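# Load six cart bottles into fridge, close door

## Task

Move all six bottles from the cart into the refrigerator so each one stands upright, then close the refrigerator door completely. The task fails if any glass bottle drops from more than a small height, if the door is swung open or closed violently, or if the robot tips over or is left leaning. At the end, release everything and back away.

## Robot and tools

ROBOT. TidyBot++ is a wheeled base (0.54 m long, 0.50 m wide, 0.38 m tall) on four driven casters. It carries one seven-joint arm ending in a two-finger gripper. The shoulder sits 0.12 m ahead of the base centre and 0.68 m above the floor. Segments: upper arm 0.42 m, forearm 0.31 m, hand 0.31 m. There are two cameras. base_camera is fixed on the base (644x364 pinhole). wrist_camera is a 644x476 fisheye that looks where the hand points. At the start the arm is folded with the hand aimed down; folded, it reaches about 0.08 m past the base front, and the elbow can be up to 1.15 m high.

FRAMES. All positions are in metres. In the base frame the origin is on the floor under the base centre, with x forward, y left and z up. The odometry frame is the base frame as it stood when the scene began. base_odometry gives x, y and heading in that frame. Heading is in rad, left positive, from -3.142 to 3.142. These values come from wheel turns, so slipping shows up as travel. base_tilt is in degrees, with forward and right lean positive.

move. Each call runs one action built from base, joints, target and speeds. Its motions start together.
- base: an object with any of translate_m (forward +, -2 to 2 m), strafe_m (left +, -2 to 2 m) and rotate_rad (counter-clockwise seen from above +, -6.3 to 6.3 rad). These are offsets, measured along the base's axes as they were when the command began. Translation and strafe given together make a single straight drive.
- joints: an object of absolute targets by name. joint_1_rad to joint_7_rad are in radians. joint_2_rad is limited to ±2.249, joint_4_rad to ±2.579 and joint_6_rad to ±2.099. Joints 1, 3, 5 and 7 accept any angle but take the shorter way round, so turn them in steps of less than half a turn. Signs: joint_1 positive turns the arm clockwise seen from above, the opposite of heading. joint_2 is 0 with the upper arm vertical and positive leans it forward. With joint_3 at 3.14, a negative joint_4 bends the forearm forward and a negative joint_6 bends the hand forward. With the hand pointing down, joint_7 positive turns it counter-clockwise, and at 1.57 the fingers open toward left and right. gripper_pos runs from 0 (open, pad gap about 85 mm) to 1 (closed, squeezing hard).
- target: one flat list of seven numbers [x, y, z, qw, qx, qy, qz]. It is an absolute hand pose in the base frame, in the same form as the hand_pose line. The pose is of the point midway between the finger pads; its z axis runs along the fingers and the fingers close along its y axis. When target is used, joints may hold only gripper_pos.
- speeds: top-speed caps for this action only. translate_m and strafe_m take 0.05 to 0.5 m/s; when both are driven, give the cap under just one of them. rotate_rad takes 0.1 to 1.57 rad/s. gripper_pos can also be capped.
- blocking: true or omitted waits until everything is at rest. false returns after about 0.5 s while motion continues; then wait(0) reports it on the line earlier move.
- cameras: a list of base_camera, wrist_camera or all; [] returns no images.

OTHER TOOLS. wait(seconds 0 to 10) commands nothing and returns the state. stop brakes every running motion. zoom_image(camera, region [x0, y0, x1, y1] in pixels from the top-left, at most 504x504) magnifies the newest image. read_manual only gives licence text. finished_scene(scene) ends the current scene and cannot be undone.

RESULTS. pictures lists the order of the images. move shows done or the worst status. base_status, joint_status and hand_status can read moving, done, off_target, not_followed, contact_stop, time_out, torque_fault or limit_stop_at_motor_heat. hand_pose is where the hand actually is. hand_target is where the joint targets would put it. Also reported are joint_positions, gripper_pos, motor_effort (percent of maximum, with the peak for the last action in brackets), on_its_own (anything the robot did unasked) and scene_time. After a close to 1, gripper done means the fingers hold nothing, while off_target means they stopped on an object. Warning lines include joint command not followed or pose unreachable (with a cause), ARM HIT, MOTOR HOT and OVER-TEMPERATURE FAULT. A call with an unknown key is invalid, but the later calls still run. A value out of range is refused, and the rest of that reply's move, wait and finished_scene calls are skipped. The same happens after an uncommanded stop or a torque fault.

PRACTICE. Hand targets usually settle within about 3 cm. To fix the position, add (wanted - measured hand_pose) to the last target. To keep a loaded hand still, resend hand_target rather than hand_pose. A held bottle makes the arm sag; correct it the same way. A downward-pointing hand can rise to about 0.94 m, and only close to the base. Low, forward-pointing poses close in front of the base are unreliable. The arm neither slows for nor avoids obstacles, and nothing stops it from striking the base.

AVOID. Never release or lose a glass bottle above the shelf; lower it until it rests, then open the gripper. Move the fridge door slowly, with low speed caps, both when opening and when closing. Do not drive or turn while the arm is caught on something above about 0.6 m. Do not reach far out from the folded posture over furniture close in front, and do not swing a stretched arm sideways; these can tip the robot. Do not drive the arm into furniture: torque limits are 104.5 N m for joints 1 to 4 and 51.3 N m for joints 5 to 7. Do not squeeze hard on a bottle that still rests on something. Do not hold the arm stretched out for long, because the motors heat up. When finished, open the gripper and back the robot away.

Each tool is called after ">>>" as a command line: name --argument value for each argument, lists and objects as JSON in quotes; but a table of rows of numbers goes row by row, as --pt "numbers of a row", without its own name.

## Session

>>> move

Scene clock: 0.00 s.
base_odometry: x=+0.000 y=+0.000 heading=+0.000
base_tilt: forward=+0.1 right=+0.9
base_status: not commanded
joint_positions: joint_1_rad=+0.029 joint_2_rad=-0.382 joint_3_rad=+3.129 joint_4_rad=-2.553 joint_5_rad=+0.048 joint_6_rad=-0.895 joint_7_rad=+1.596 gripper_pos=+0.000
joint_status: not commanded
motor_effort: joint_1_rad=+0 joint_2_rad=-1 joint_3_rad=+0 joint_4_rad=+14 joint_5_rad=-1 joint_6_rad=+1 joint_7_rad=+0
hand_pose: x=+0.2448 y=-0.0129 z=+0.5845 quat_wxyz=(+0.022, +0.999, +0.019, +0.037) (m; base frame)
hand_target: x=+0.2435 y=-0.0129 z=+0.5837 quat_wxyz=(+0.022, +0.999, +0.019, +0.036) (m; base frame)
hand_status: not commanded
pictures: base_camera, wrist_camera

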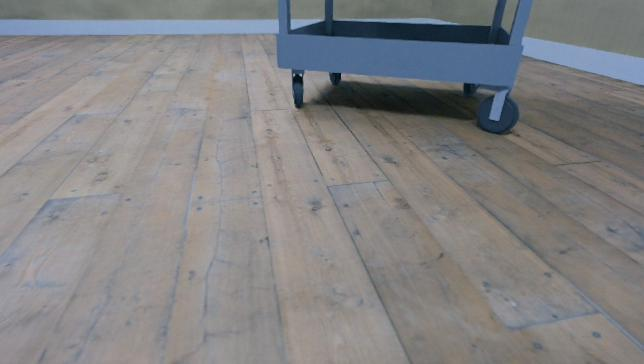

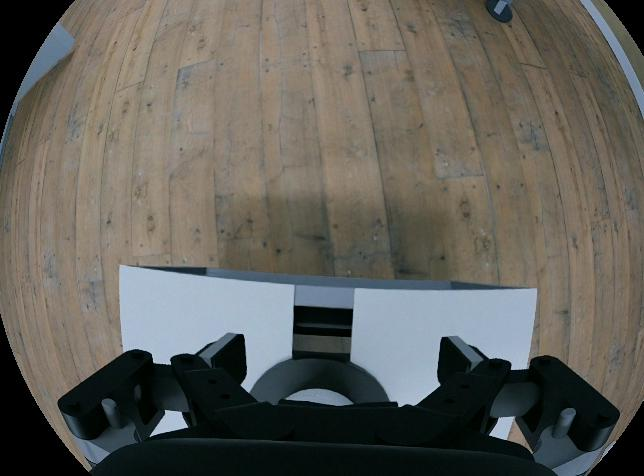

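>>> move --joints '{"joint_1_rad": 0.0, "joint_2_rad": -0.6, "joint_4_rad": -2.1, "joint_6_rad": -0.3, "joint_5_rad": 0.0, "joint_3_rad": 3.1416, "joint_7_rad": 1.571}' --cameras '["wrist_camera"]'

Scene clock: 8.23 s.
move: done
base_odometry: x=+0.000 y=+0.000 heading=+0.000
base_tilt: forward=+0.1 right=+0.9
base_status: not commanded
joint_positions: joint_1_rad=+0.018 joint_2_rad=-0.589 joint_3_rad=+3.129 joint_4_rad=-2.099 joint_5_rad=+0.048 joint_6_rad=-0.352 joint_7_rad=+1.596 gripper_pos=+0.000
joint_status: all done
motor_effort: joint_1_rad=+0(1) joint_2_rad=-2(5) joint_3_rad=+0(1) joint_4_rad=+21(22) joint_5_rad=+0(1) joint_6_rad=+8(9) joint_7_rad=+0(2)
hand_pose: x=+0.4969 y=-0.0045 z=+0.9612 quat_wxyz=(+0.033, +0.802, +0.023, +0.596) (m; base frame)
hand_target: x=+0.4981 y=+0.0013 z=+0.9806 quat_wxyz=(+0.000, +0.783, +0.000, +0.622) (m; base frame)
hand_status: not commanded
pictures: wrist_camera

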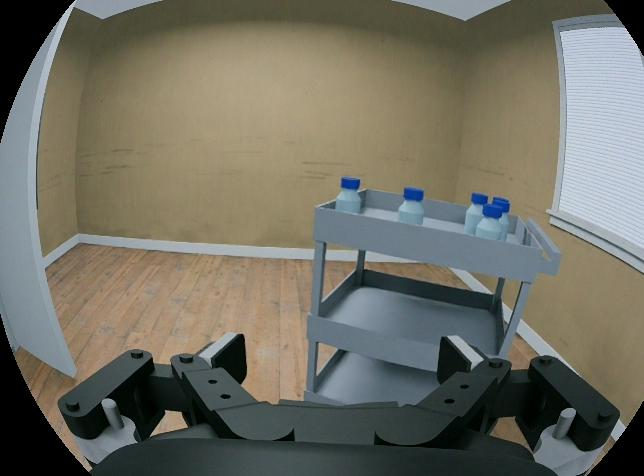

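>>> move --joints '{"joint_1_rad": -1.2}' --cameras '["wrist_camera"]'

Scene clock: 14.83 s.
move: done
base_odometry: x=+0.000 y=+0.000 heading=+0.000
base_tilt: forward=+0.1 right=+0.9
base_status: not commanded
joint_positions: joint_1_rad=-1.183 joint_2_rad=-0.589 joint_3_rad=+3.129 joint_4_rad=-2.099 joint_5_rad=+0.048 joint_6_rad=-0.350 joint_7_rad=+1.596 gripper_pos=+0.000
joint_status: all done
motor_effort: joint_1_rad=+0(2) joint_2_rad=-1(2) joint_3_rad=+0(1) joint_4_rad=+22(22) joint_5_rad=+0(1) joint_6_rad=+9(9) joint_7_rad=+0(1)
hand_pose: x=+0.2598 y=+0.3510 z=+0.9620 quat_wxyz=(-0.310, +0.648, +0.471, +0.511) (m; base frame)
hand_target: x=+0.2551 y=+0.3539 z=+0.9806 quat_wxyz=(-0.351, +0.646, +0.442, +0.513) (m; base frame)
hand_status: not commanded
pictures: wrist_camera

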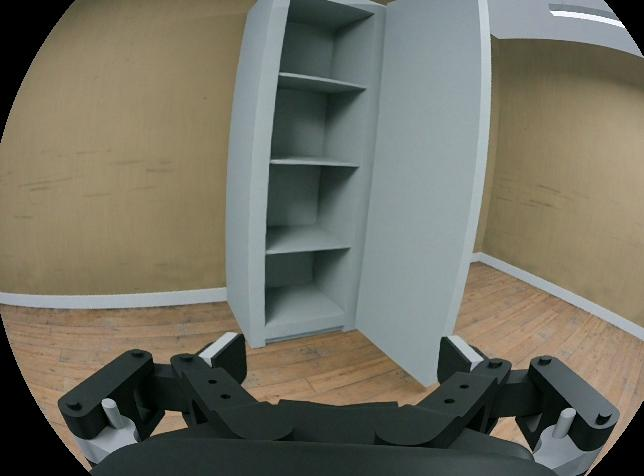

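>>> zoom_image --camera "wrist_camera" --region '[200, 150, 500, 400]'

>>> zoom_image --camera "wrist_camera" --region '[220, 0, 500, 200]'

Scaled by 1.680.

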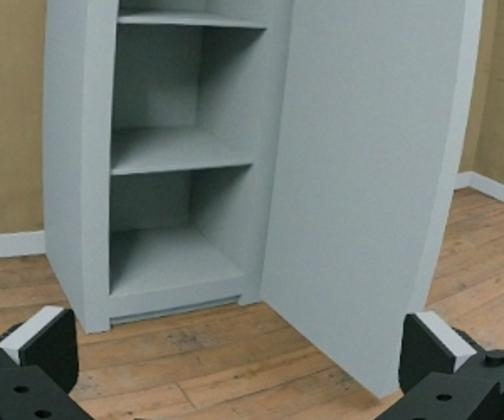

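Scaled by 1.800.

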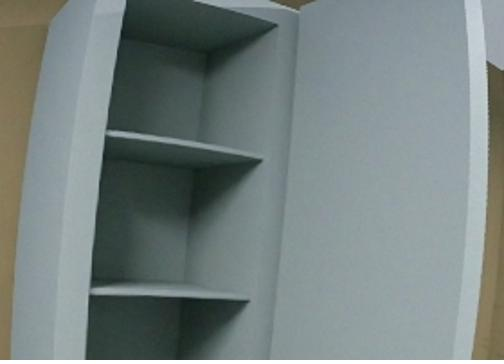

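>>> move --joints '{"joint_1_rad": 0.15, "joint_3_rad": 3.154, "joint_5_rad": -0.07, "joint_7_rad": 1.546}' --cameras '["wrist_camera"]'

>>> zoom_image --camera "wrist_camera" --region '[270, 150, 560, 420]'

Scene clock: 100.83 s.
move: done
base_odometry: x=+0.000 y=+0.000 heading=+0.000
base_tilt: forward=+0.1 right=+0.9
base_status: not commanded
joint_positions: joint_1_rad=+0.133 joint_2_rad=-0.589 joint_3_rad=+3.131 joint_4_rad=-2.099 joint_5_rad=+0.016 joint_6_rad=-0.349 joint_7_rad=+1.586 gripper_pos=+0.000
joint_status: all done
motor_effort: joint_1_rad=+0(1) joint_2_rad=-2(2) joint_3_rad=+0(2) joint_4_rad=+21(22) joint_5_rad=+0(1) joint_6_rad=+8(9) joint_7_rad=+0(1)
hand_pose: x=+0.4945 y=-0.0454 z=+0.9619 quat_wxyz=(+0.051, +0.801, -0.038, +0.596) (m; base frame)
hand_target: x=+0.4943 y=-0.0549 z=+0.9810 quat_wxyz=(+0.010, +0.777, -0.094, +0.622) (m; base frame)
hand_status: not commanded
pictures: wrist_camera

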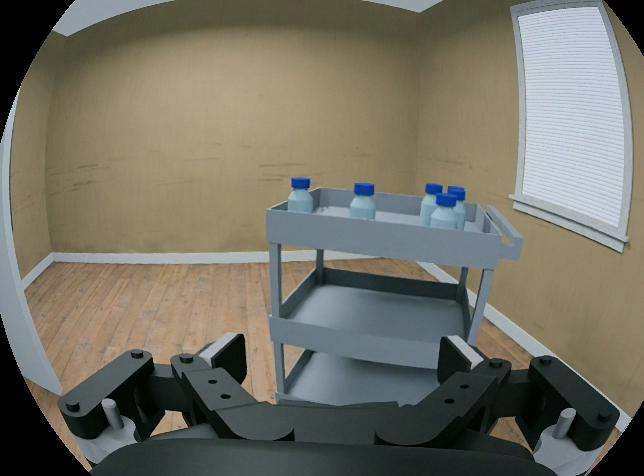

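Scaled by 1.738.

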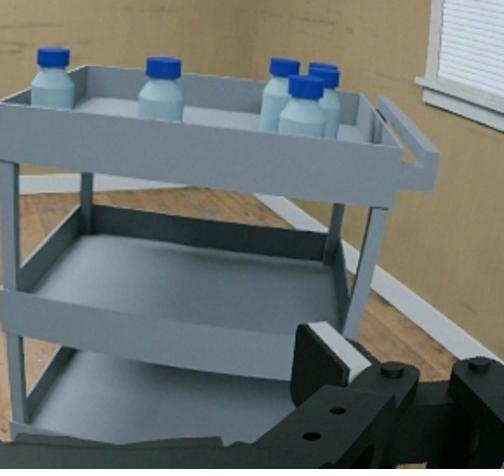

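>>> move --base '{"translate_m": 0.27, "strafe_m": 0.03, "rotate_rad": -0.417}' --joints '{"joint_1_rad": 0.0, "joint_2_rad": -0.14, "joint_4_rad": -1.86, "joint_6_rad": -0.05, "joint_5_rad": -0.06}' --speeds '{"translate_m": 0.3, "rotate_rad": 0.6}' --cameras '["all"]'

Scene clock: 201.90 s.
move: done
base_odometry: x=+0.270 y=+0.030 heading=-0.418
base_tilt: forward=+0.2 right=+0.8
base_status: done
joint_positions: joint_1_rad=+0.013 joint_2_rad=-0.142 joint_3_rad=+3.136 joint_4_rad=-1.864 joint_5_rad=+0.014 joint_6_rad=-0.102 joint_7_rad=+1.585 gripper_pos=+0.000
joint_status: all done
motor_effort: joint_1_rad=+0(2) joint_2_rad=-17(21) joint_3_rad=-1(2) joint_4_rad=+22(23) joint_5_rad=+0(2) joint_6_rad=+8(9) joint_7_rad=+0(1)
hand_pose: x=+0.6716 y=-0.0025 z=+0.9727 quat_wxyz=(+0.012, +0.791, +0.008, +0.612) (m; base frame)
hand_target: x=+0.6764 y=-0.0051 z=+0.9902 quat_wxyz=(-0.025, +0.773, -0.037, +0.633) (m; base frame)
hand_status: not commanded
pictures: base_camera, wrist_camera

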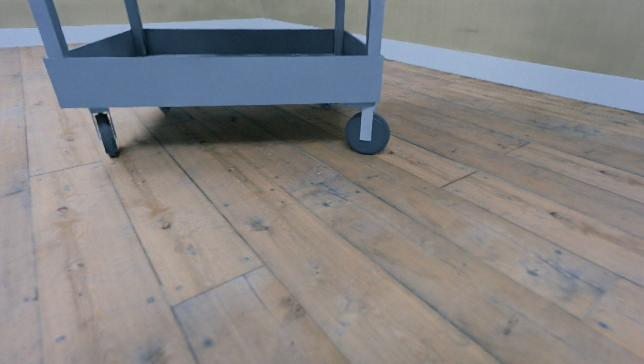

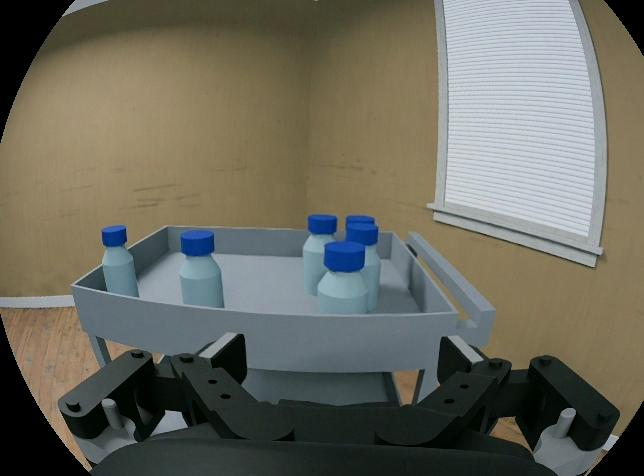

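>>> zoom_image --camera "wrist_camera" --region '[60, 180, 300, 340]'

>>> zoom_image --camera "wrist_camera" --region '[270, 180, 510, 340]'

Scaled by 2.100.

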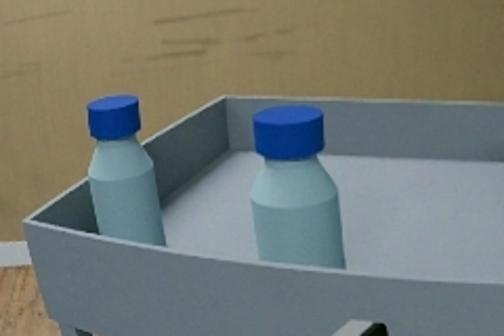

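Scaled by 2.100.

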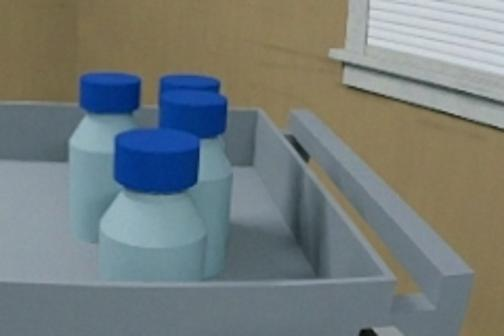

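>>> move --base '{"translate_m": 0.2, "strafe_m": -0.008}' --joints '{"joint_1_rad": 0.0, "joint_2_rad": 0.0, "joint_4_rad": -1.82, "joint_6_rad": 0.025, "joint_5_rad": -0.06}' --speeds '{"translate_m": 0.3}' --cameras '["wrist_camera"]'

Scene clock: 292.33 s.
move: done
base_odometry: x=+0.450 y=-0.058 heading=-0.417
base_tilt: forward=+0.2 right=+0.8
base_status: done
joint_positions: joint_1_rad=+0.012 joint_2_rad=+0.000 joint_3_rad=+3.136 joint_4_rad=-1.821 joint_5_rad=+0.014 joint_6_rad=-0.024 joint_7_rad=+1.585 gripper_pos=+0.000
joint_status: all done
motor_effort: joint_1_rad=+0(1) joint_2_rad=-22(26) joint_3_rad=+0(1) joint_4_rad=+21(23) joint_5_rad=-1(1) joint_6_rad=+8(9) joint_7_rad=+0(1)
hand_pose: x=+0.7232 y=-0.0027 z=+0.9406 quat_wxyz=(+0.011, +0.797, +0.009, +0.604) (m; base frame)
hand_target: x=+0.7273 y=-0.0067 z=+0.9558 quat_wxyz=(-0.022, +0.781, -0.038, +0.623) (m; base frame)
hand_status: not commanded
pictures: wrist_camera

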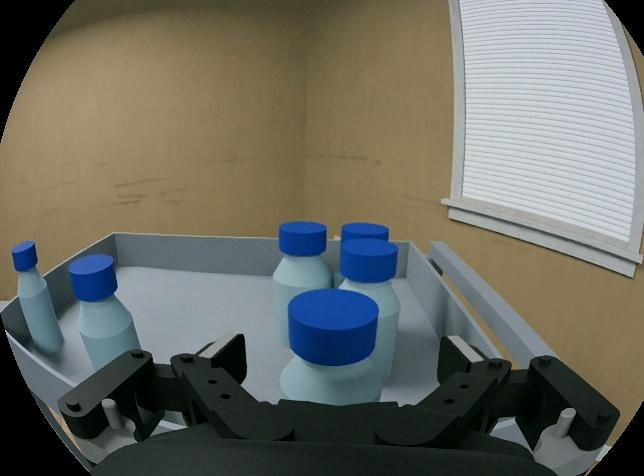

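>>> move --base '{"translate_m": 0.054, "strafe_m": 0.005}' --joints '{"joint_1_rad": 0.0, "joint_2_rad": 0.048, "joint_4_rad": -1.913, "joint_6_rad": 0.15}' --speeds '{"translate_m": 0.2}' --cameras '["wrist_camera"]'

Scene clock: 309.67 s.
move: done
base_odometry: x=+0.502 y=-0.076 heading=-0.418
base_tilt: forward=+0.2 right=+0.8
base_status: done
joint_positions: joint_1_rad=+0.012 joint_2_rad=+0.045 joint_3_rad=+3.136 joint_4_rad=-1.896 joint_5_rad=+0.014 joint_6_rad=+0.102 joint_7_rad=+1.585 gripper_pos=+0.000
joint_status: all done
motor_effort: joint_1_rad=+0(1) joint_2_rad=-23(27) joint_3_rad=+0(2) joint_4_rad=+20(22) joint_5_rad=-1(1) joint_6_rad=+9(9) joint_7_rad=+0(1)
hand_pose: x=+0.7310 y=-0.0022 z=+0.9055 quat_wxyz=(+0.010, +0.795, +0.009, +0.606) (m; base frame)
hand_target: x=+0.7323 y=-0.0089 z=+0.9084 quat_wxyz=(-0.018, +0.786, -0.041, +0.617) (m; base frame)
hand_status: not commanded
pictures: wrist_camera

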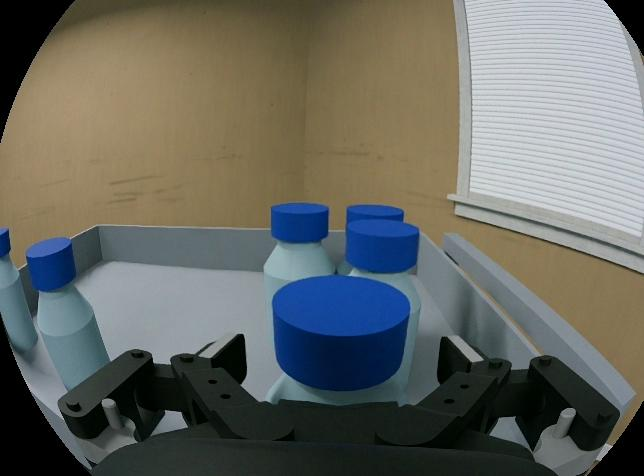

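>>> move --cameras '["wrist_camera"]'

Scene clock: 346.40 s.
base_odometry: x=+0.502 y=-0.076 heading=-0.418
base_tilt: forward=+0.2 right=+0.9
base_status: done
joint_positions: joint_1_rad=+0.012 joint_2_rad=+0.045 joint_3_rad=+3.136 joint_4_rad=-1.896 joint_5_rad=+0.014 joint_6_rad=+0.102 joint_7_rad=+1.585 gripper_pos=+0.000
joint_status: all done
motor_effort: joint_1_rad=+0(1) joint_2_rad=-23(27) joint_3_rad=+0(2) joint_4_rad=+21(22) joint_5_rad=-1(1) joint_6_rad=+8(9) joint_7_rad=+0(1)
hand_pose: x=+0.7310 y=-0.0022 z=+0.9055 quat_wxyz=(+0.010, +0.795, +0.009, +0.606) (m; base frame)
hand_target: x=+0.7323 y=-0.0089 z=+0.9084 quat_wxyz=(-0.018, +0.786, -0.041, +0.617) (m; base frame)
hand_status: not commanded
pictures: wrist_camera

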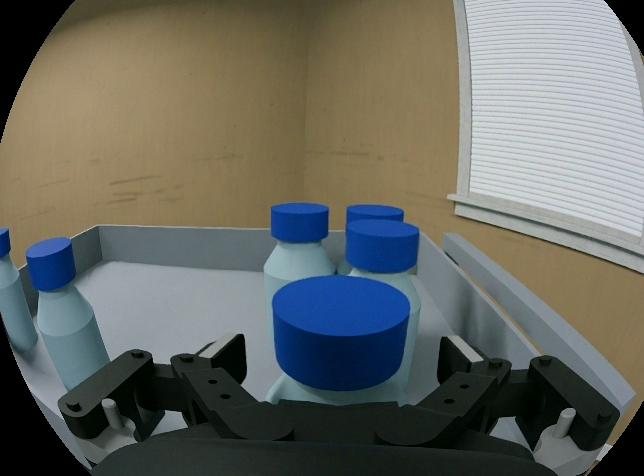

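>>> move --joints '{"gripper_pos": 0.5}' --cameras '["wrist_camera"]'

>>> move --joints '{"gripper_pos": 0.63}' --cameras '["wrist_camera"]'

Scene clock: 350.10 s.
move: off_target
base_odometry: x=+0.502 y=-0.076 heading=-0.418
base_tilt: forward=+0.2 right=+0.8
base_status: not commanded
joint_positions: joint_1_rad=+0.012 joint_2_rad=+0.045 joint_3_rad=+3.136 joint_4_rad=-1.897 joint_5_rad=+0.014 joint_6_rad=+0.103 joint_7_rad=+1.585 gripper_pos=+0.447
joint_status: gripper_pos off_target (ended at +0.447, target +0.500)
motor_effort: joint_1_rad=+0(2) joint_2_rad=-22(23) joint_3_rad=+0(1) joint_4_rad=+20(21) joint_5_rad=+0(1) joint_6_rad=+8(9) joint_7_rad=+0(1)
hand_pose: x=+0.7311 y=-0.0019 z=+0.9059 quat_wxyz=(+0.010, +0.795, +0.009, +0.606) (m; base frame)
hand_target: x=+0.7323 y=-0.0089 z=+0.9084 quat_wxyz=(-0.018, +0.786, -0.041, +0.617) (m; base frame)
hand_status: not commanded
pictures: wrist_camera

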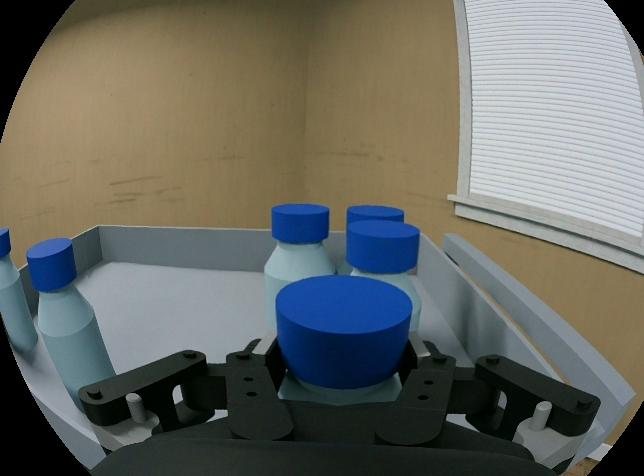

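Scene clock: 350.67 s.
move: off_target
base_odometry: x=+0.502 y=-0.076 heading=-0.418
base_tilt: forward=+0.3 right=+0.9
base_status: not commanded
joint_positions: joint_1_rad=+0.012 joint_2_rad=+0.045 joint_3_rad=+3.136 joint_4_rad=-1.897 joint_5_rad=+0.014 joint_6_rad=+0.103 joint_7_rad=+1.585 gripper_pos=+0.447
joint_status: gripper_pos off_target (ended at +0.447, target +0.630)
motor_effort: joint_1_rad=+0(0) joint_2_rad=-22(22) joint_3_rad=-1(2) joint_4_rad=+21(21) joint_5_rad=+0(1) joint_6_rad=+8(9) joint_7_rad=-1(1)
hand_pose: x=+0.7311 y=-0.0019 z=+0.9059 quat_wxyz=(+0.010, +0.795, +0.009, +0.606) (m; base frame)
hand_target: x=+0.7323 y=-0.0089 z=+0.9084 quat_wxyz=(-0.018, +0.786, -0.041, +0.617) (m; base frame)
hand_status: not commanded
pictures: wrist_camera

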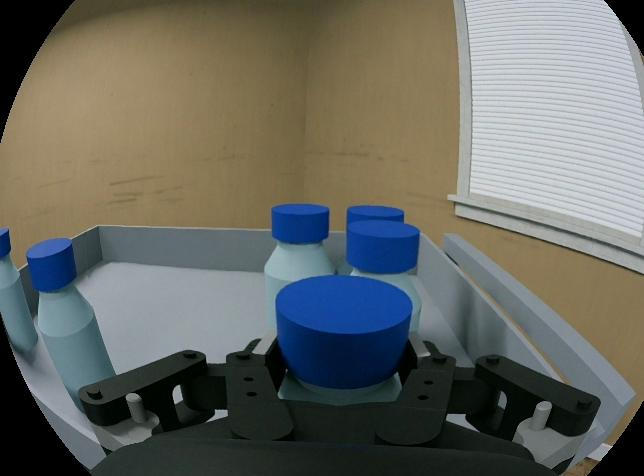

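>>> move --joints '{"joint_2_rad": -0.04, "joint_4_rad": -1.62, "joint_6_rad": -0.25}' --cameras '["wrist_camera"]'

Scene clock: 355.10 s.
move: done
base_odometry: x=+0.501 y=-0.076 heading=-0.418
base_tilt: forward=+0.2 right=+0.8
base_status: not commanded
joint_positions: joint_1_rad=+0.012 joint_2_rad=-0.023 joint_3_rad=+3.136 joint_4_rad=-1.637 joint_5_rad=+0.014 joint_6_rad=-0.209 joint_7_rad=+1.584 gripper_pos=+0.447
joint_status: all done
motor_effort: joint_1_rad=+0(1) joint_2_rad=-25(30) joint_3_rad=+0(1) joint_4_rad=+26(28) joint_5_rad=+0(1) joint_6_rad=+12(13) joint_7_rad=+0(1)
hand_pose: x=+0.7247 y=-0.0032 z=+1.0113 quat_wxyz=(+0.012, +0.790, +0.008, +0.612) (m; base frame)
hand_target: x=+0.7176 y=-0.0016 z=+1.0197 quat_wxyz=(-0.028, +0.792, -0.033, +0.609) (m; base frame)
hand_status: not commanded
pictures: wrist_camera

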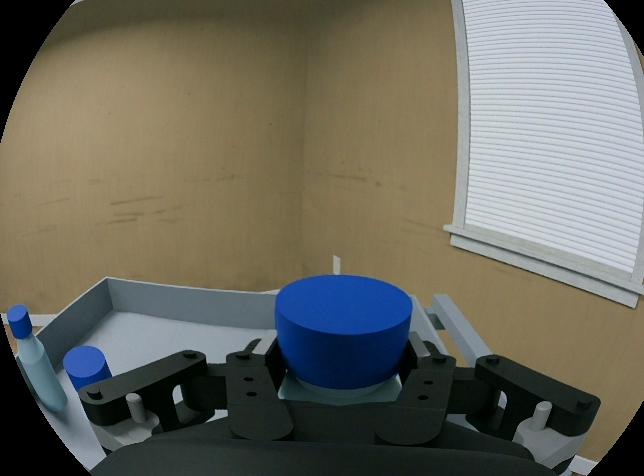

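>>> move --base '{"translate_m": -0.2}' --joints '{"joint_2_rad": -0.092, "joint_4_rad": -1.388, "joint_6_rad": -0.41}' --cameras '["wrist_camera"]'

Scene clock: 374.30 s.
move: done
base_odometry: x=+0.319 y=+0.005 heading=-0.418
base_tilt: forward=+0.2 right=+0.9
base_status: done
joint_positions: joint_1_rad=+0.010 joint_2_rad=-0.085 joint_3_rad=+3.137 joint_4_rad=-1.407 joint_5_rad=+0.014 joint_6_rad=-0.371 joint_7_rad=+1.584 gripper_pos=+0.447
joint_status: all done
motor_effort: joint_1_rad=+0(2) joint_2_rad=-23(30) joint_3_rad=-1(4) joint_4_rad=+26(29) joint_5_rad=+0(1) joint_6_rad=+12(14) joint_7_rad=-1(1)
hand_pose: x=+0.6968 y=-0.0034 z=+1.1405 quat_wxyz=(+0.013, +0.749, +0.006, +0.662) (m; base frame)
hand_target: x=+0.6915 y=+0.0012 z=+1.1444 quat_wxyz=(-0.032, +0.753, -0.027, +0.657) (m; base frame)
hand_status: not commanded
pictures: wrist_camera

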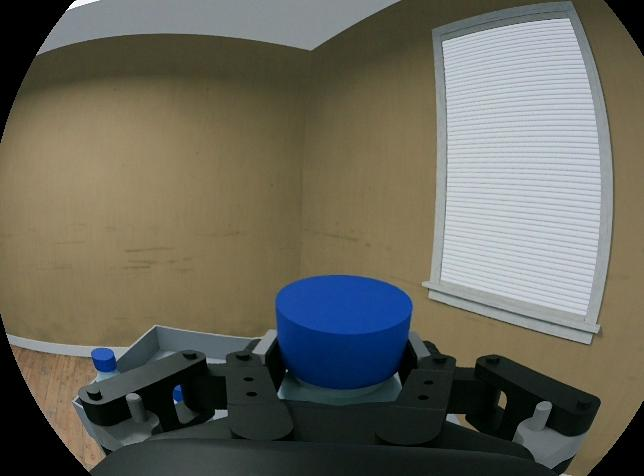

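>>> move --base '{"translate_m": 0.065, "strafe_m": 0.68, "rotate_rad": 2.09}' --speeds '{"strafe_m": 0.35, "rotate_rad": 1.0}' --cameras '["wrist_camera", "base_camera"]'

Scene clock: 381.70 s.
move: done
base_odometry: x=+0.654 y=+0.601 heading=+1.672
base_tilt: forward=+0.1 right=+0.9
base_status: done
joint_positions: joint_1_rad=+0.002 joint_2_rad=-0.071 joint_3_rad=+3.157 joint_4_rad=-1.407 joint_5_rad=+0.014 joint_6_rad=-0.374 joint_7_rad=+1.584 gripper_pos=+0.447
joint_status: not commanded
motor_effort: joint_1_rad=+0(5) joint_2_rad=-23(28) joint_3_rad=-1(5) joint_4_rad=+26(27) joint_5_rad=-1(2) joint_6_rad=+12(13) joint_7_rad=+0(1)
hand_pose: x=+0.7033 y=-0.0109 z=+1.1315 quat_wxyz=(+0.016, +0.755, +0.001, +0.656) (m; base frame)
hand_target: x=+0.6915 y=+0.0012 z=+1.1444 quat_wxyz=(-0.032, +0.753, -0.027, +0.657) (m; base frame)
hand_status: not commanded
pictures: base_camera, wrist_camera

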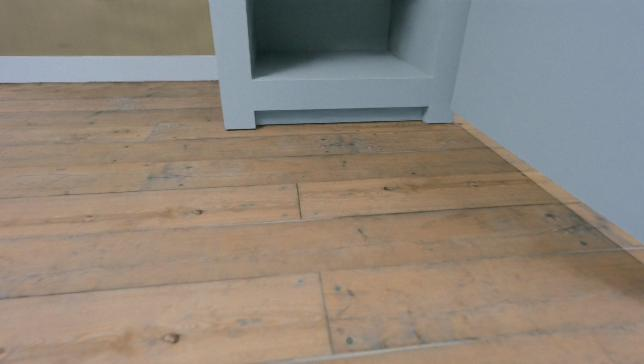

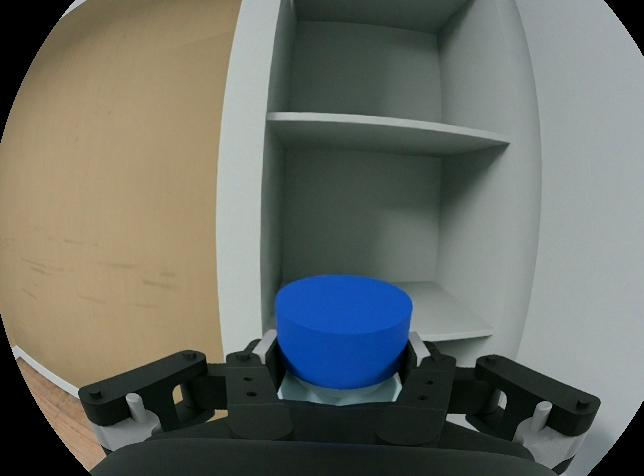

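>>> zoom_image --camera "base_camera" --region '[200, 60, 480, 160]'

>>> zoom_image --camera "wrist_camera" --region '[200, 80, 540, 400]'

Scaled by 1.800.

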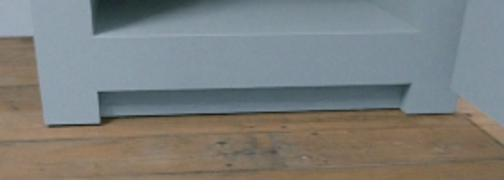

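Scaled by 1.482.

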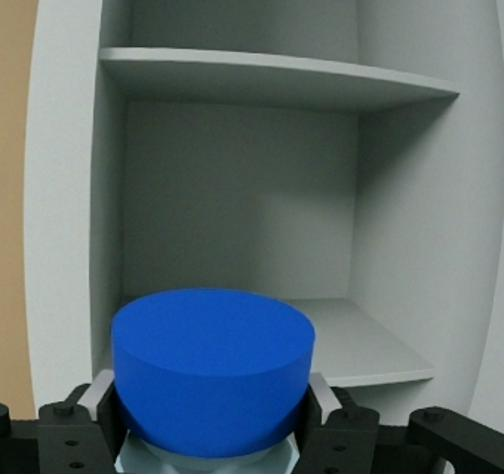

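>>> move --base '{"translate_m": 0.392, "strafe_m": -0.031, "rotate_rad": 0.036}' --speeds '{"translate_m": 0.3}' --joints '{"joint_1_rad": 0.4}' --cameras '["wrist_camera", "base_camera"]'

Scene clock: 573.53 s.
move: done
base_odometry: x=+0.645 y=+0.994 heading=+1.709
base_tilt: forward=+0.1 right=+0.8
base_status: done
joint_positions: joint_1_rad=+0.387 joint_2_rad=-0.073 joint_3_rad=+3.152 joint_4_rad=-1.407 joint_5_rad=+0.014 joint_6_rad=-0.376 joint_7_rad=+1.584 gripper_pos=+0.447
joint_status: all done
motor_effort: joint_1_rad=+0(4) joint_2_rad=-23(26) joint_3_rad=+0(3) joint_4_rad=+26(27) joint_5_rad=+0(1) joint_6_rad=+12(13) joint_7_rad=+0(1)
hand_pose: x=+0.6566 y=-0.2257 z=+1.1326 quat_wxyz=(+0.139, +0.741, -0.141, +0.642) (m; base frame)
hand_target: x=+0.6468 y=-0.2218 z=+1.1444 quat_wxyz=(+0.100, +0.732, -0.176, +0.650) (m; base frame)
hand_status: not commanded
pictures: base_camera, wrist_camera

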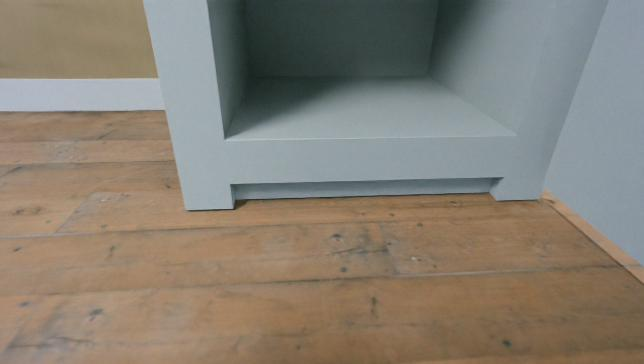

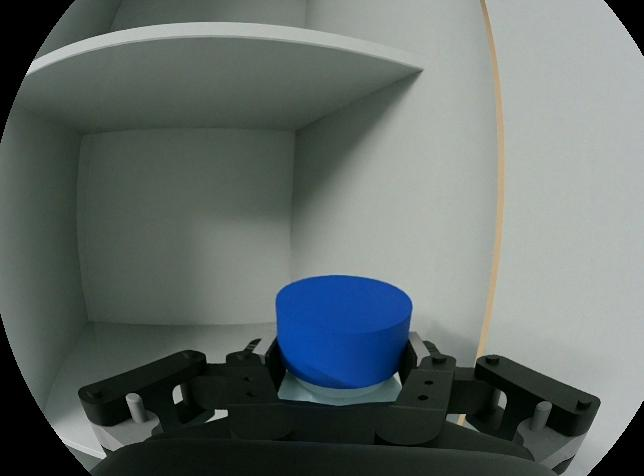

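>>> move --base '{"translate_m": 0.405}' --speeds '{"translate_m": 0.25}' --cameras '["wrist_camera"]'

Scene clock: 615.83 s.
move: done
base_odometry: x=+0.589 y=+1.395 heading=+1.709
base_tilt: forward=+0.2 right=+0.8
base_status: done
joint_positions: joint_1_rad=+0.388 joint_2_rad=-0.075 joint_3_rad=+3.152 joint_4_rad=-1.406 joint_5_rad=+0.014 joint_6_rad=-0.377 joint_7_rad=+1.584 gripper_pos=+0.447
joint_status: not commanded
motor_effort: joint_1_rad=+0(1) joint_2_rad=-23(26) joint_3_rad=+0(2) joint_4_rad=+26(27) joint_5_rad=+0(1) joint_6_rad=+12(13) joint_7_rad=+0(1)
hand_pose: x=+0.6558 y=-0.2261 z=+1.1332 quat_wxyz=(+0.140, +0.741, -0.141, +0.642) (m; base frame)
hand_target: x=+0.6468 y=-0.2218 z=+1.1444 quat_wxyz=(+0.100, +0.732, -0.176, +0.650) (m; base frame)
hand_status: not commanded
pictures: wrist_camera

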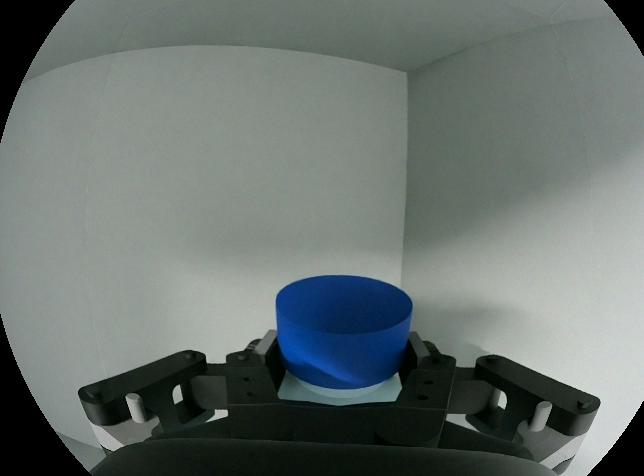

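>>> move --joints '{"joint_2_rad": -0.12, "joint_4_rad": -1.59, "joint_6_rad": -0.24}' --cameras '["wrist_camera"]'

>>> move --joints '{"joint_2_rad": -0.126, "joint_4_rad": -1.653, "joint_6_rad": -0.18}' --cameras '["wrist_camera"]'

Scene clock: 625.60 s.
move: done
base_odometry: x=+0.589 y=+1.395 heading=+1.709
base_tilt: forward=+0.2 right=+0.9
base_status: not commanded
joint_positions: joint_1_rad=+0.388 joint_2_rad=-0.091 joint_3_rad=+3.152 joint_4_rad=-1.590 joint_5_rad=+0.014 joint_6_rad=-0.305 joint_7_rad=+1.584 gripper_pos=+0.448
joint_status: all done
motor_effort: joint_1_rad=+0(0) joint_2_rad=-23(25) joint_3_rad=+0(1) joint_4_rad=+26(29) joint_5_rad=-1(1) joint_6_rad=+12(12) joint_7_rad=+0(1)
hand_pose: x=+0.6520 y=-0.2241 z=+1.0515 quat_wxyz=(+0.132, +0.771, -0.146, +0.606) (m; base frame)
hand_target: x=+0.6441 y=-0.2240 z=+1.0882 quat_wxyz=(+0.102, +0.732, -0.181, +0.648) (m; base frame)
hand_status: not commanded
pictures: wrist_camera

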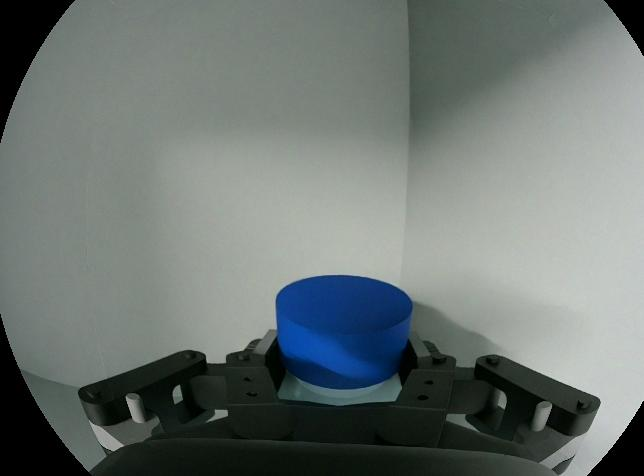

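Scene clock: 626.40 s.
move: done
base_odometry: x=+0.589 y=+1.395 heading=+1.709
base_tilt: forward=+0.3 right=+0.9
base_status: not commanded
joint_positions: joint_1_rad=+0.388 joint_2_rad=-0.107 joint_3_rad=+3.152 joint_4_rad=-1.643 joint_5_rad=+0.014 joint_6_rad=-0.236 joint_7_rad=+1.584 gripper_pos=+0.448
joint_status: all done
motor_effort: joint_1_rad=+0(1) joint_2_rad=-20(23) joint_3_rad=+0(1) joint_4_rad=+24(26) joint_5_rad=-1(1) joint_6_rad=+10(12) joint_7_rad=+0(0)
hand_pose: x=+0.6487 y=-0.2225 z=+1.0489 quat_wxyz=(+0.134, +0.761, -0.144, +0.618) (m; base frame)
hand_target: x=+0.6426 y=-0.2246 z=+1.0709 quat_wxyz=(+0.103, +0.731, -0.182, +0.649) (m; base frame)
hand_status: not commanded
pictures: wrist_camera

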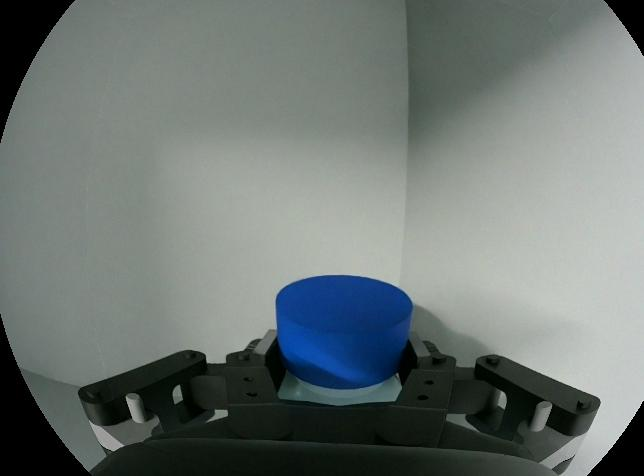

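>>> move --joints '{"joint_2_rad": -0.112, "joint_4_rad": -1.56, "joint_6_rad": -0.395}' --cameras '["wrist_camera"]'

Scene clock: 660.97 s.
move: done
base_odometry: x=+0.589 y=+1.395 heading=+1.709
base_tilt: forward=+0.2 right=+0.9
base_status: not commanded
joint_positions: joint_1_rad=+0.388 joint_2_rad=-0.106 joint_3_rad=+3.152 joint_4_rad=-1.580 joint_5_rad=+0.014 joint_6_rad=-0.366 joint_7_rad=+1.584 gripper_pos=+0.448
joint_status: all done
motor_effort: joint_1_rad=+0(0) joint_2_rad=-22(23) joint_3_rad=-1(1) joint_4_rad=+26(26) joint_5_rad=+0(1) joint_6_rad=+11(12) joint_7_rad=+0(1)
hand_pose: x=+0.6429 y=-0.2207 z=+1.0477 quat_wxyz=(+0.129, +0.782, -0.149, +0.592) (m; base frame)
hand_target: x=+0.6398 y=-0.2190 z=+1.0550 quat_wxyz=(+0.090, +0.774, -0.188, +0.598) (m; base frame)
hand_status: not commanded
pictures: wrist_camera

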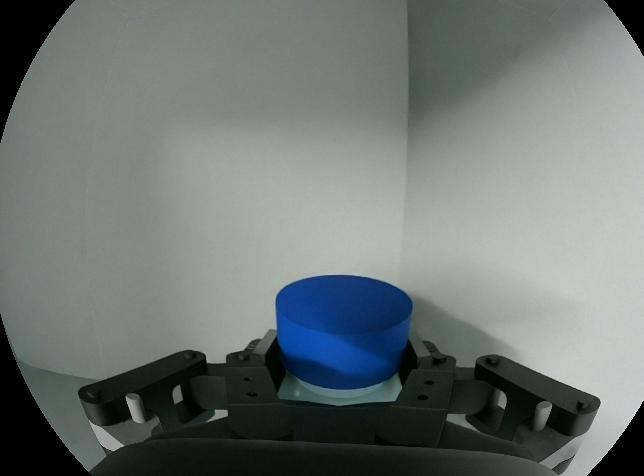

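>>> move --joints '{"joint_2_rad": -0.115, "joint_4_rad": -1.582, "joint_6_rad": -0.375}' --cameras '[]'

>>> move --joints '{"joint_2_rad": -0.118, "joint_4_rad": -1.604, "joint_6_rad": -0.355}' --cameras '["wrist_camera"]'

Scene clock: 667.63 s.
move: done
base_odometry: x=+0.589 y=+1.395 heading=+1.709
base_tilt: forward=+0.1 right=+0.8
base_status: not commanded
joint_positions: joint_1_rad=+0.388 joint_2_rad=-0.107 joint_3_rad=+3.152 joint_4_rad=-1.581 joint_5_rad=+0.014 joint_6_rad=-0.366 joint_7_rad=+1.584 gripper_pos=+0.448
joint_status: all done
motor_effort: joint_1_rad=+0(1) joint_2_rad=-21(23) joint_3_rad=+0(1) joint_4_rad=+24(26) joint_5_rad=-1(1) joint_6_rad=+10(12) joint_7_rad=+0(1)
hand_pose: x=+0.6427 y=-0.2206 z=+1.0475 quat_wxyz=(+0.129, +0.782, -0.149, +0.592) (m; base frame)
hand_target: x=+0.6392 y=-0.2192 z=+1.0492 quat_wxyz=(+0.091, +0.773, -0.188, +0.598) (m; base frame)
hand_status: not commanded
pictures: none
No camera images: "cameras" was empty.

Scene clock: 668.20 s.
move: done
base_odometry: x=+0.589 y=+1.395 heading=+1.709
base_tilt: forward=+0.2 right=+0.9
base_status: not commanded
joint_positions: joint_1_rad=+0.388 joint_2_rad=-0.110 joint_3_rad=+3.152 joint_4_rad=-1.586 joint_5_rad=+0.014 joint_6_rad=-0.362 joint_7_rad=+1.584 gripper_pos=+0.448
joint_status: all done
motor_effort: joint_1_rad=+0(1) joint_2_rad=-19(22) joint_3_rad=+0(1) joint_4_rad=+22(25) joint_5_rad=-1(1) joint_6_rad=+9(11) joint_7_rad=+0(1)
hand_pose: x=+0.6416 y=-0.2202 z=+1.0475 quat_wxyz=(+0.129, +0.781, -0.149, +0.593) (m; base frame)
hand_target: x=+0.6385 y=-0.2192 z=+1.0434 quat_wxyz=(+0.091, +0.773, -0.189, +0.599) (m; base frame)
hand_status: not commanded
pictures: wrist_camera

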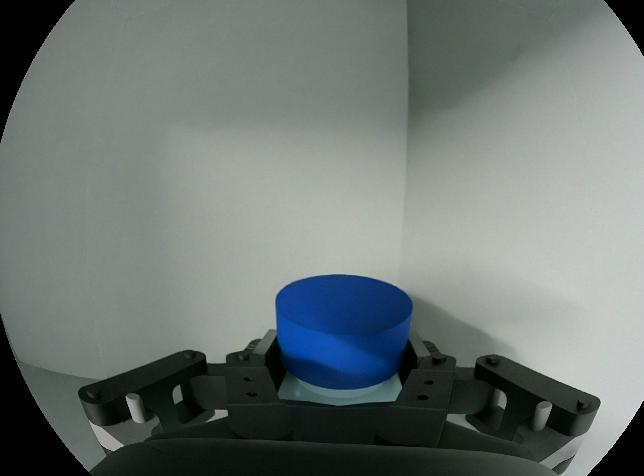

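>>> move --joints '{"gripper_pos": 0.3}' --cameras '["wrist_camera"]'

>>> move --joints '{"gripper_pos": 0.1}' --cameras '["wrist_camera"]'

Scene clock: 675.67 s.
move: done
base_odometry: x=+0.589 y=+1.395 heading=+1.709
base_tilt: forward=+0.2 right=+0.8
base_status: not commanded
joint_positions: joint_1_rad=+0.388 joint_2_rad=-0.111 joint_3_rad=+3.152 joint_4_rad=-1.586 joint_5_rad=+0.014 joint_6_rad=-0.362 joint_7_rad=+1.584 gripper_pos=+0.300
joint_status: all done
motor_effort: joint_1_rad=+0(1) joint_2_rad=-18(19) joint_3_rad=+0(1) joint_4_rad=+22(22) joint_5_rad=+0(1) joint_6_rad=+8(9) joint_7_rad=+0(1)
hand_pose: x=+0.6414 y=-0.2201 z=+1.0479 quat_wxyz=(+0.129, +0.781, -0.149, +0.593) (m; base frame)
hand_target: x=+0.6385 y=-0.2192 z=+1.0434 quat_wxyz=(+0.091, +0.773, -0.189, +0.599) (m; base frame)
hand_status: not commanded
pictures: wrist_camera

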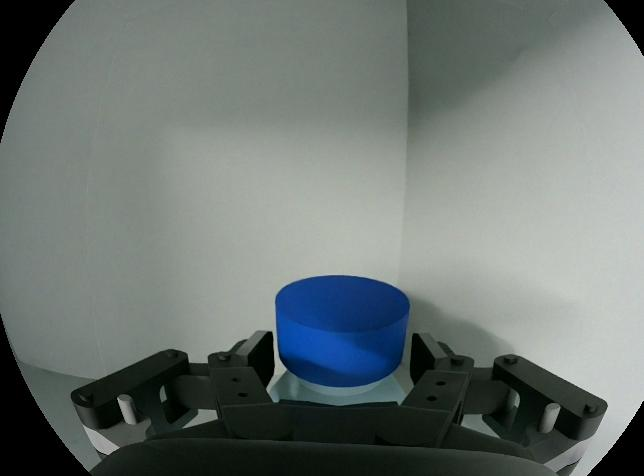

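Scene clock: 676.30 s.
move: done
base_odometry: x=+0.589 y=+1.395 heading=+1.709
base_tilt: forward=+0.2 right=+0.8
base_status: not commanded
joint_positions: joint_1_rad=+0.388 joint_2_rad=-0.111 joint_3_rad=+3.152 joint_4_rad=-1.586 joint_5_rad=+0.014 joint_6_rad=-0.362 joint_7_rad=+1.584 gripper_pos=+0.100
joint_status: all done
motor_effort: joint_1_rad=+0(0) joint_2_rad=-18(18) joint_3_rad=+0(1) joint_4_rad=+21(22) joint_5_rad=+0(1) joint_6_rad=+8(9) joint_7_rad=+0(1)
hand_pose: x=+0.6414 y=-0.2201 z=+1.0479 quat_wxyz=(+0.129, +0.781, -0.149, +0.593) (m; base frame)
hand_target: x=+0.6385 y=-0.2192 z=+1.0434 quat_wxyz=(+0.091, +0.773, -0.189, +0.599) (m; base frame)
hand_status: not commanded
pictures: wrist_camera

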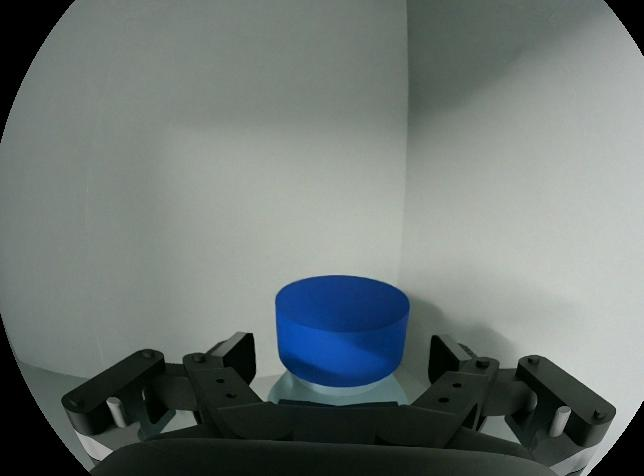

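>>> move --base '{"translate_m": -0.276, "strafe_m": 0.118}' --speeds '{"translate_m": 0.25}' --cameras '["wrist_camera", "base_camera"]'

Scene clock: 710.87 s.
move: done
base_odometry: x=+0.510 y=+1.106 heading=+1.709
base_tilt: forward=+0.2 right=+0.9
base_status: done
joint_positions: joint_1_rad=+0.389 joint_2_rad=-0.123 joint_3_rad=+3.152 joint_4_rad=-1.587 joint_5_rad=+0.014 joint_6_rad=-0.362 joint_7_rad=+1.584 gripper_pos=+0.100
joint_status: not commanded
motor_effort: joint_1_rad=+0(1) joint_2_rad=-17(23) joint_3_rad=-1(2) joint_4_rad=+22(23) joint_5_rad=+0(1) joint_6_rad=+8(9) joint_7_rad=+0(1)
hand_pose: x=+0.6370 y=-0.2189 z=+1.0543 quat_wxyz=(+0.130, +0.777, -0.148, +0.597) (m; base frame)
hand_target: x=+0.6385 y=-0.2192 z=+1.0434 quat_wxyz=(+0.091, +0.773, -0.189, +0.599) (m; base frame)
hand_status: not commanded
pictures: base_camera, wrist_camera

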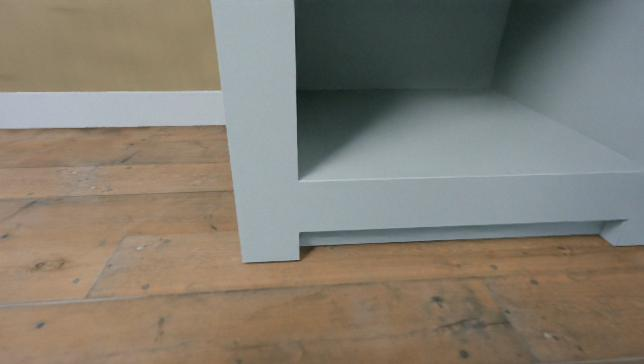

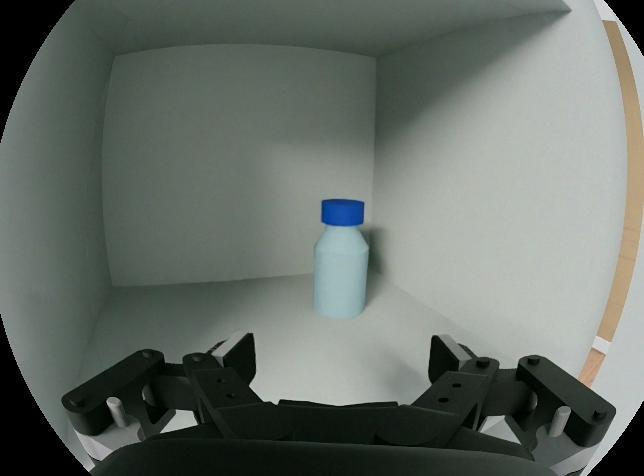

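>>> move --base '{"translate_m": -0.32}' --speeds '{"translate_m": 0.4}' --joints '{"joint_2_rad": -0.6, "joint_4_rad": -2.1, "joint_6_rad": -0.3}' --cameras '["wrist_camera"]'

Scene clock: 722.43 s.
move: done
base_odometry: x=+0.554 y=+0.788 heading=+1.709
base_tilt: forward=+0.2 right=+0.9
base_status: done
joint_positions: joint_1_rad=+0.389 joint_2_rad=-0.599 joint_3_rad=+3.152 joint_4_rad=-2.081 joint_5_rad=+0.014 joint_6_rad=-0.349 joint_7_rad=+1.584 gripper_pos=+0.100
joint_status: all done
motor_effort: joint_1_rad=+0(2) joint_2_rad=-1(21) joint_3_rad=+0(2) joint_4_rad=+22(22) joint_5_rad=+0(1) joint_6_rad=+8(9) joint_7_rad=+0(1)
hand_pose: x=+0.4658 y=-0.1474 z=+0.9774 quat_wxyz=(+0.128, +0.779, -0.149, +0.596) (m; base frame)
hand_target: x=+0.4687 y=-0.1469 z=+0.9809 quat_wxyz=(+0.092, +0.760, -0.188, +0.615) (m; base frame)
hand_status: not commanded
pictures: wrist_camera

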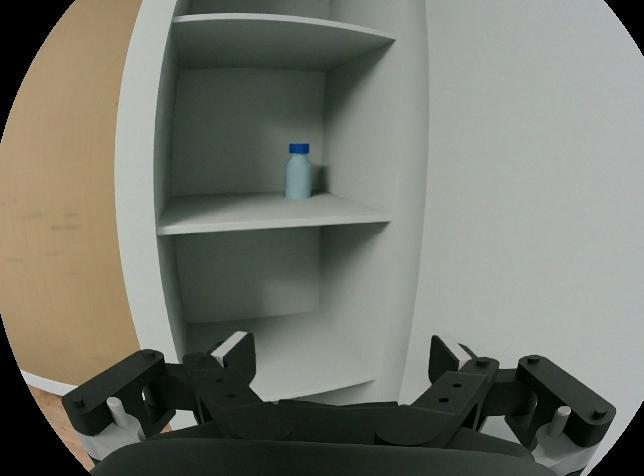

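>>> move --base '{"translate_m": -0.894, "strafe_m": 0.17, "rotate_rad": -2.127}' --joints '{"joint_1_rad": 0.0, "gripper_pos": 0.0}' --cameras '[]'

>>> move --joints '{"joint_1_rad": 0.0, "joint_2_rad": 0.0, "joint_4_rad": -1.82, "joint_6_rad": 0.025}' --cameras '["wrist_camera"]'

Scene clock: 735.57 s.
move: done
base_odometry: x=+0.508 y=-0.121 heading=-0.419
base_tilt: forward=+0.2 right=+0.9
base_status: done
joint_positions: joint_1_rad=+0.016 joint_2_rad=-0.598 joint_3_rad=+3.152 joint_4_rad=-2.081 joint_5_rad=+0.014 joint_6_rad=-0.348 joint_7_rad=+1.584 gripper_pos=+0.000
joint_status: all done
motor_effort: joint_1_rad=+0(2) joint_2_rad=-1(4) joint_3_rad=-1(2) joint_4_rad=+22(22) joint_5_rad=-1(1) joint_6_rad=+8(9) joint_7_rad=+0(1)
hand_pose: x=+0.4959 y=-0.0108 z=+0.9774 quat_wxyz=(+0.015, +0.793, -0.002, +0.610) (m; base frame)
hand_target: x=+0.4983 y=+0.0009 z=+0.9809 quat_wxyz=(-0.032, +0.782, -0.033, +0.621) (m; base frame)
hand_status: not commanded
pictures: none
No camera images: "cameras" was empty.

Scene clock: 737.40 s.
move: done
base_odometry: x=+0.508 y=-0.121 heading=-0.419
base_tilt: forward=+0.3 right=+0.9
base_status: not commanded
joint_positions: joint_1_rad=+0.016 joint_2_rad=-0.013 joint_3_rad=+3.152 joint_4_rad=-1.825 joint_5_rad=+0.014 joint_6_rad=-0.028 joint_7_rad=+1.584 gripper_pos=+0.000
joint_status: all done
motor_effort: joint_1_rad=+0(2) joint_2_rad=-21(23) joint_3_rad=-1(2) joint_4_rad=+21(23) joint_5_rad=+0(1) joint_6_rad=+8(9) joint_7_rad=+0(1)
hand_pose: x=+0.7188 y=-0.0142 z=+0.9446 quat_wxyz=(+0.016, +0.796, +0.000, +0.606) (m; base frame)
hand_target: x=+0.7273 y=-0.0067 z=+0.9558 quat_wxyz=(-0.022, +0.781, -0.038, +0.623) (m; base frame)
hand_status: not commanded
pictures: wrist_camera

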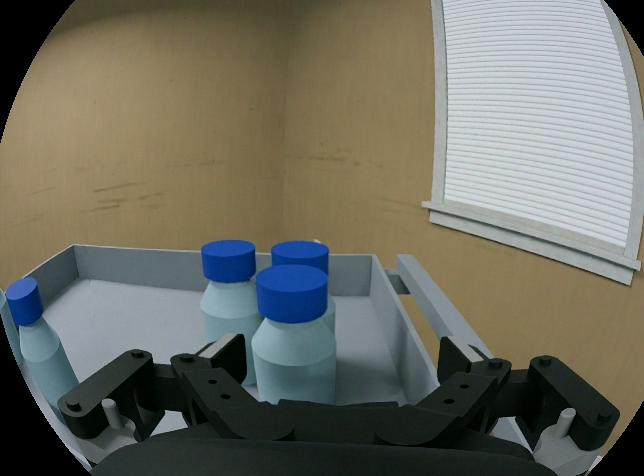

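>>> move --base '{"translate_m": 0.05, "strafe_m": 0.035}' --cameras '["wrist_camera"]'

Scene clock: 758.20 s.
move: done
base_odometry: x=+0.568 y=-0.109 heading=-0.420
base_tilt: forward=+0.2 right=+0.8
base_status: done
joint_positions: joint_1_rad=+0.011 joint_2_rad=-0.006 joint_3_rad=+3.152 joint_4_rad=-1.822 joint_5_rad=+0.014 joint_6_rad=-0.023 joint_7_rad=+1.584 gripper_pos=+0.000
joint_status: not commanded
motor_effort: joint_1_rad=+0(1) joint_2_rad=-21(24) joint_3_rad=+0(2) joint_4_rad=+21(22) joint_5_rad=+0(1) joint_6_rad=+8(9) joint_7_rad=+0(1)
hand_pose: x=+0.7215 y=-0.0112 z=+0.9442 quat_wxyz=(+0.015, +0.795, +0.002, +0.606) (m; base frame)
hand_target: x=+0.7273 y=-0.0067 z=+0.9558 quat_wxyz=(-0.022, +0.781, -0.038, +0.623) (m; base frame)
hand_status: not commanded
pictures: wrist_camera

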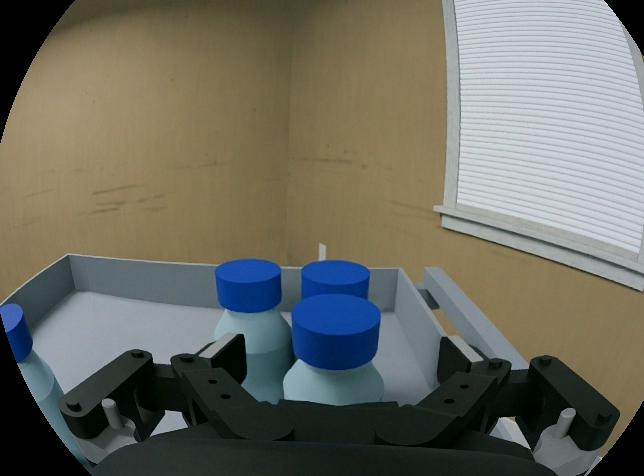

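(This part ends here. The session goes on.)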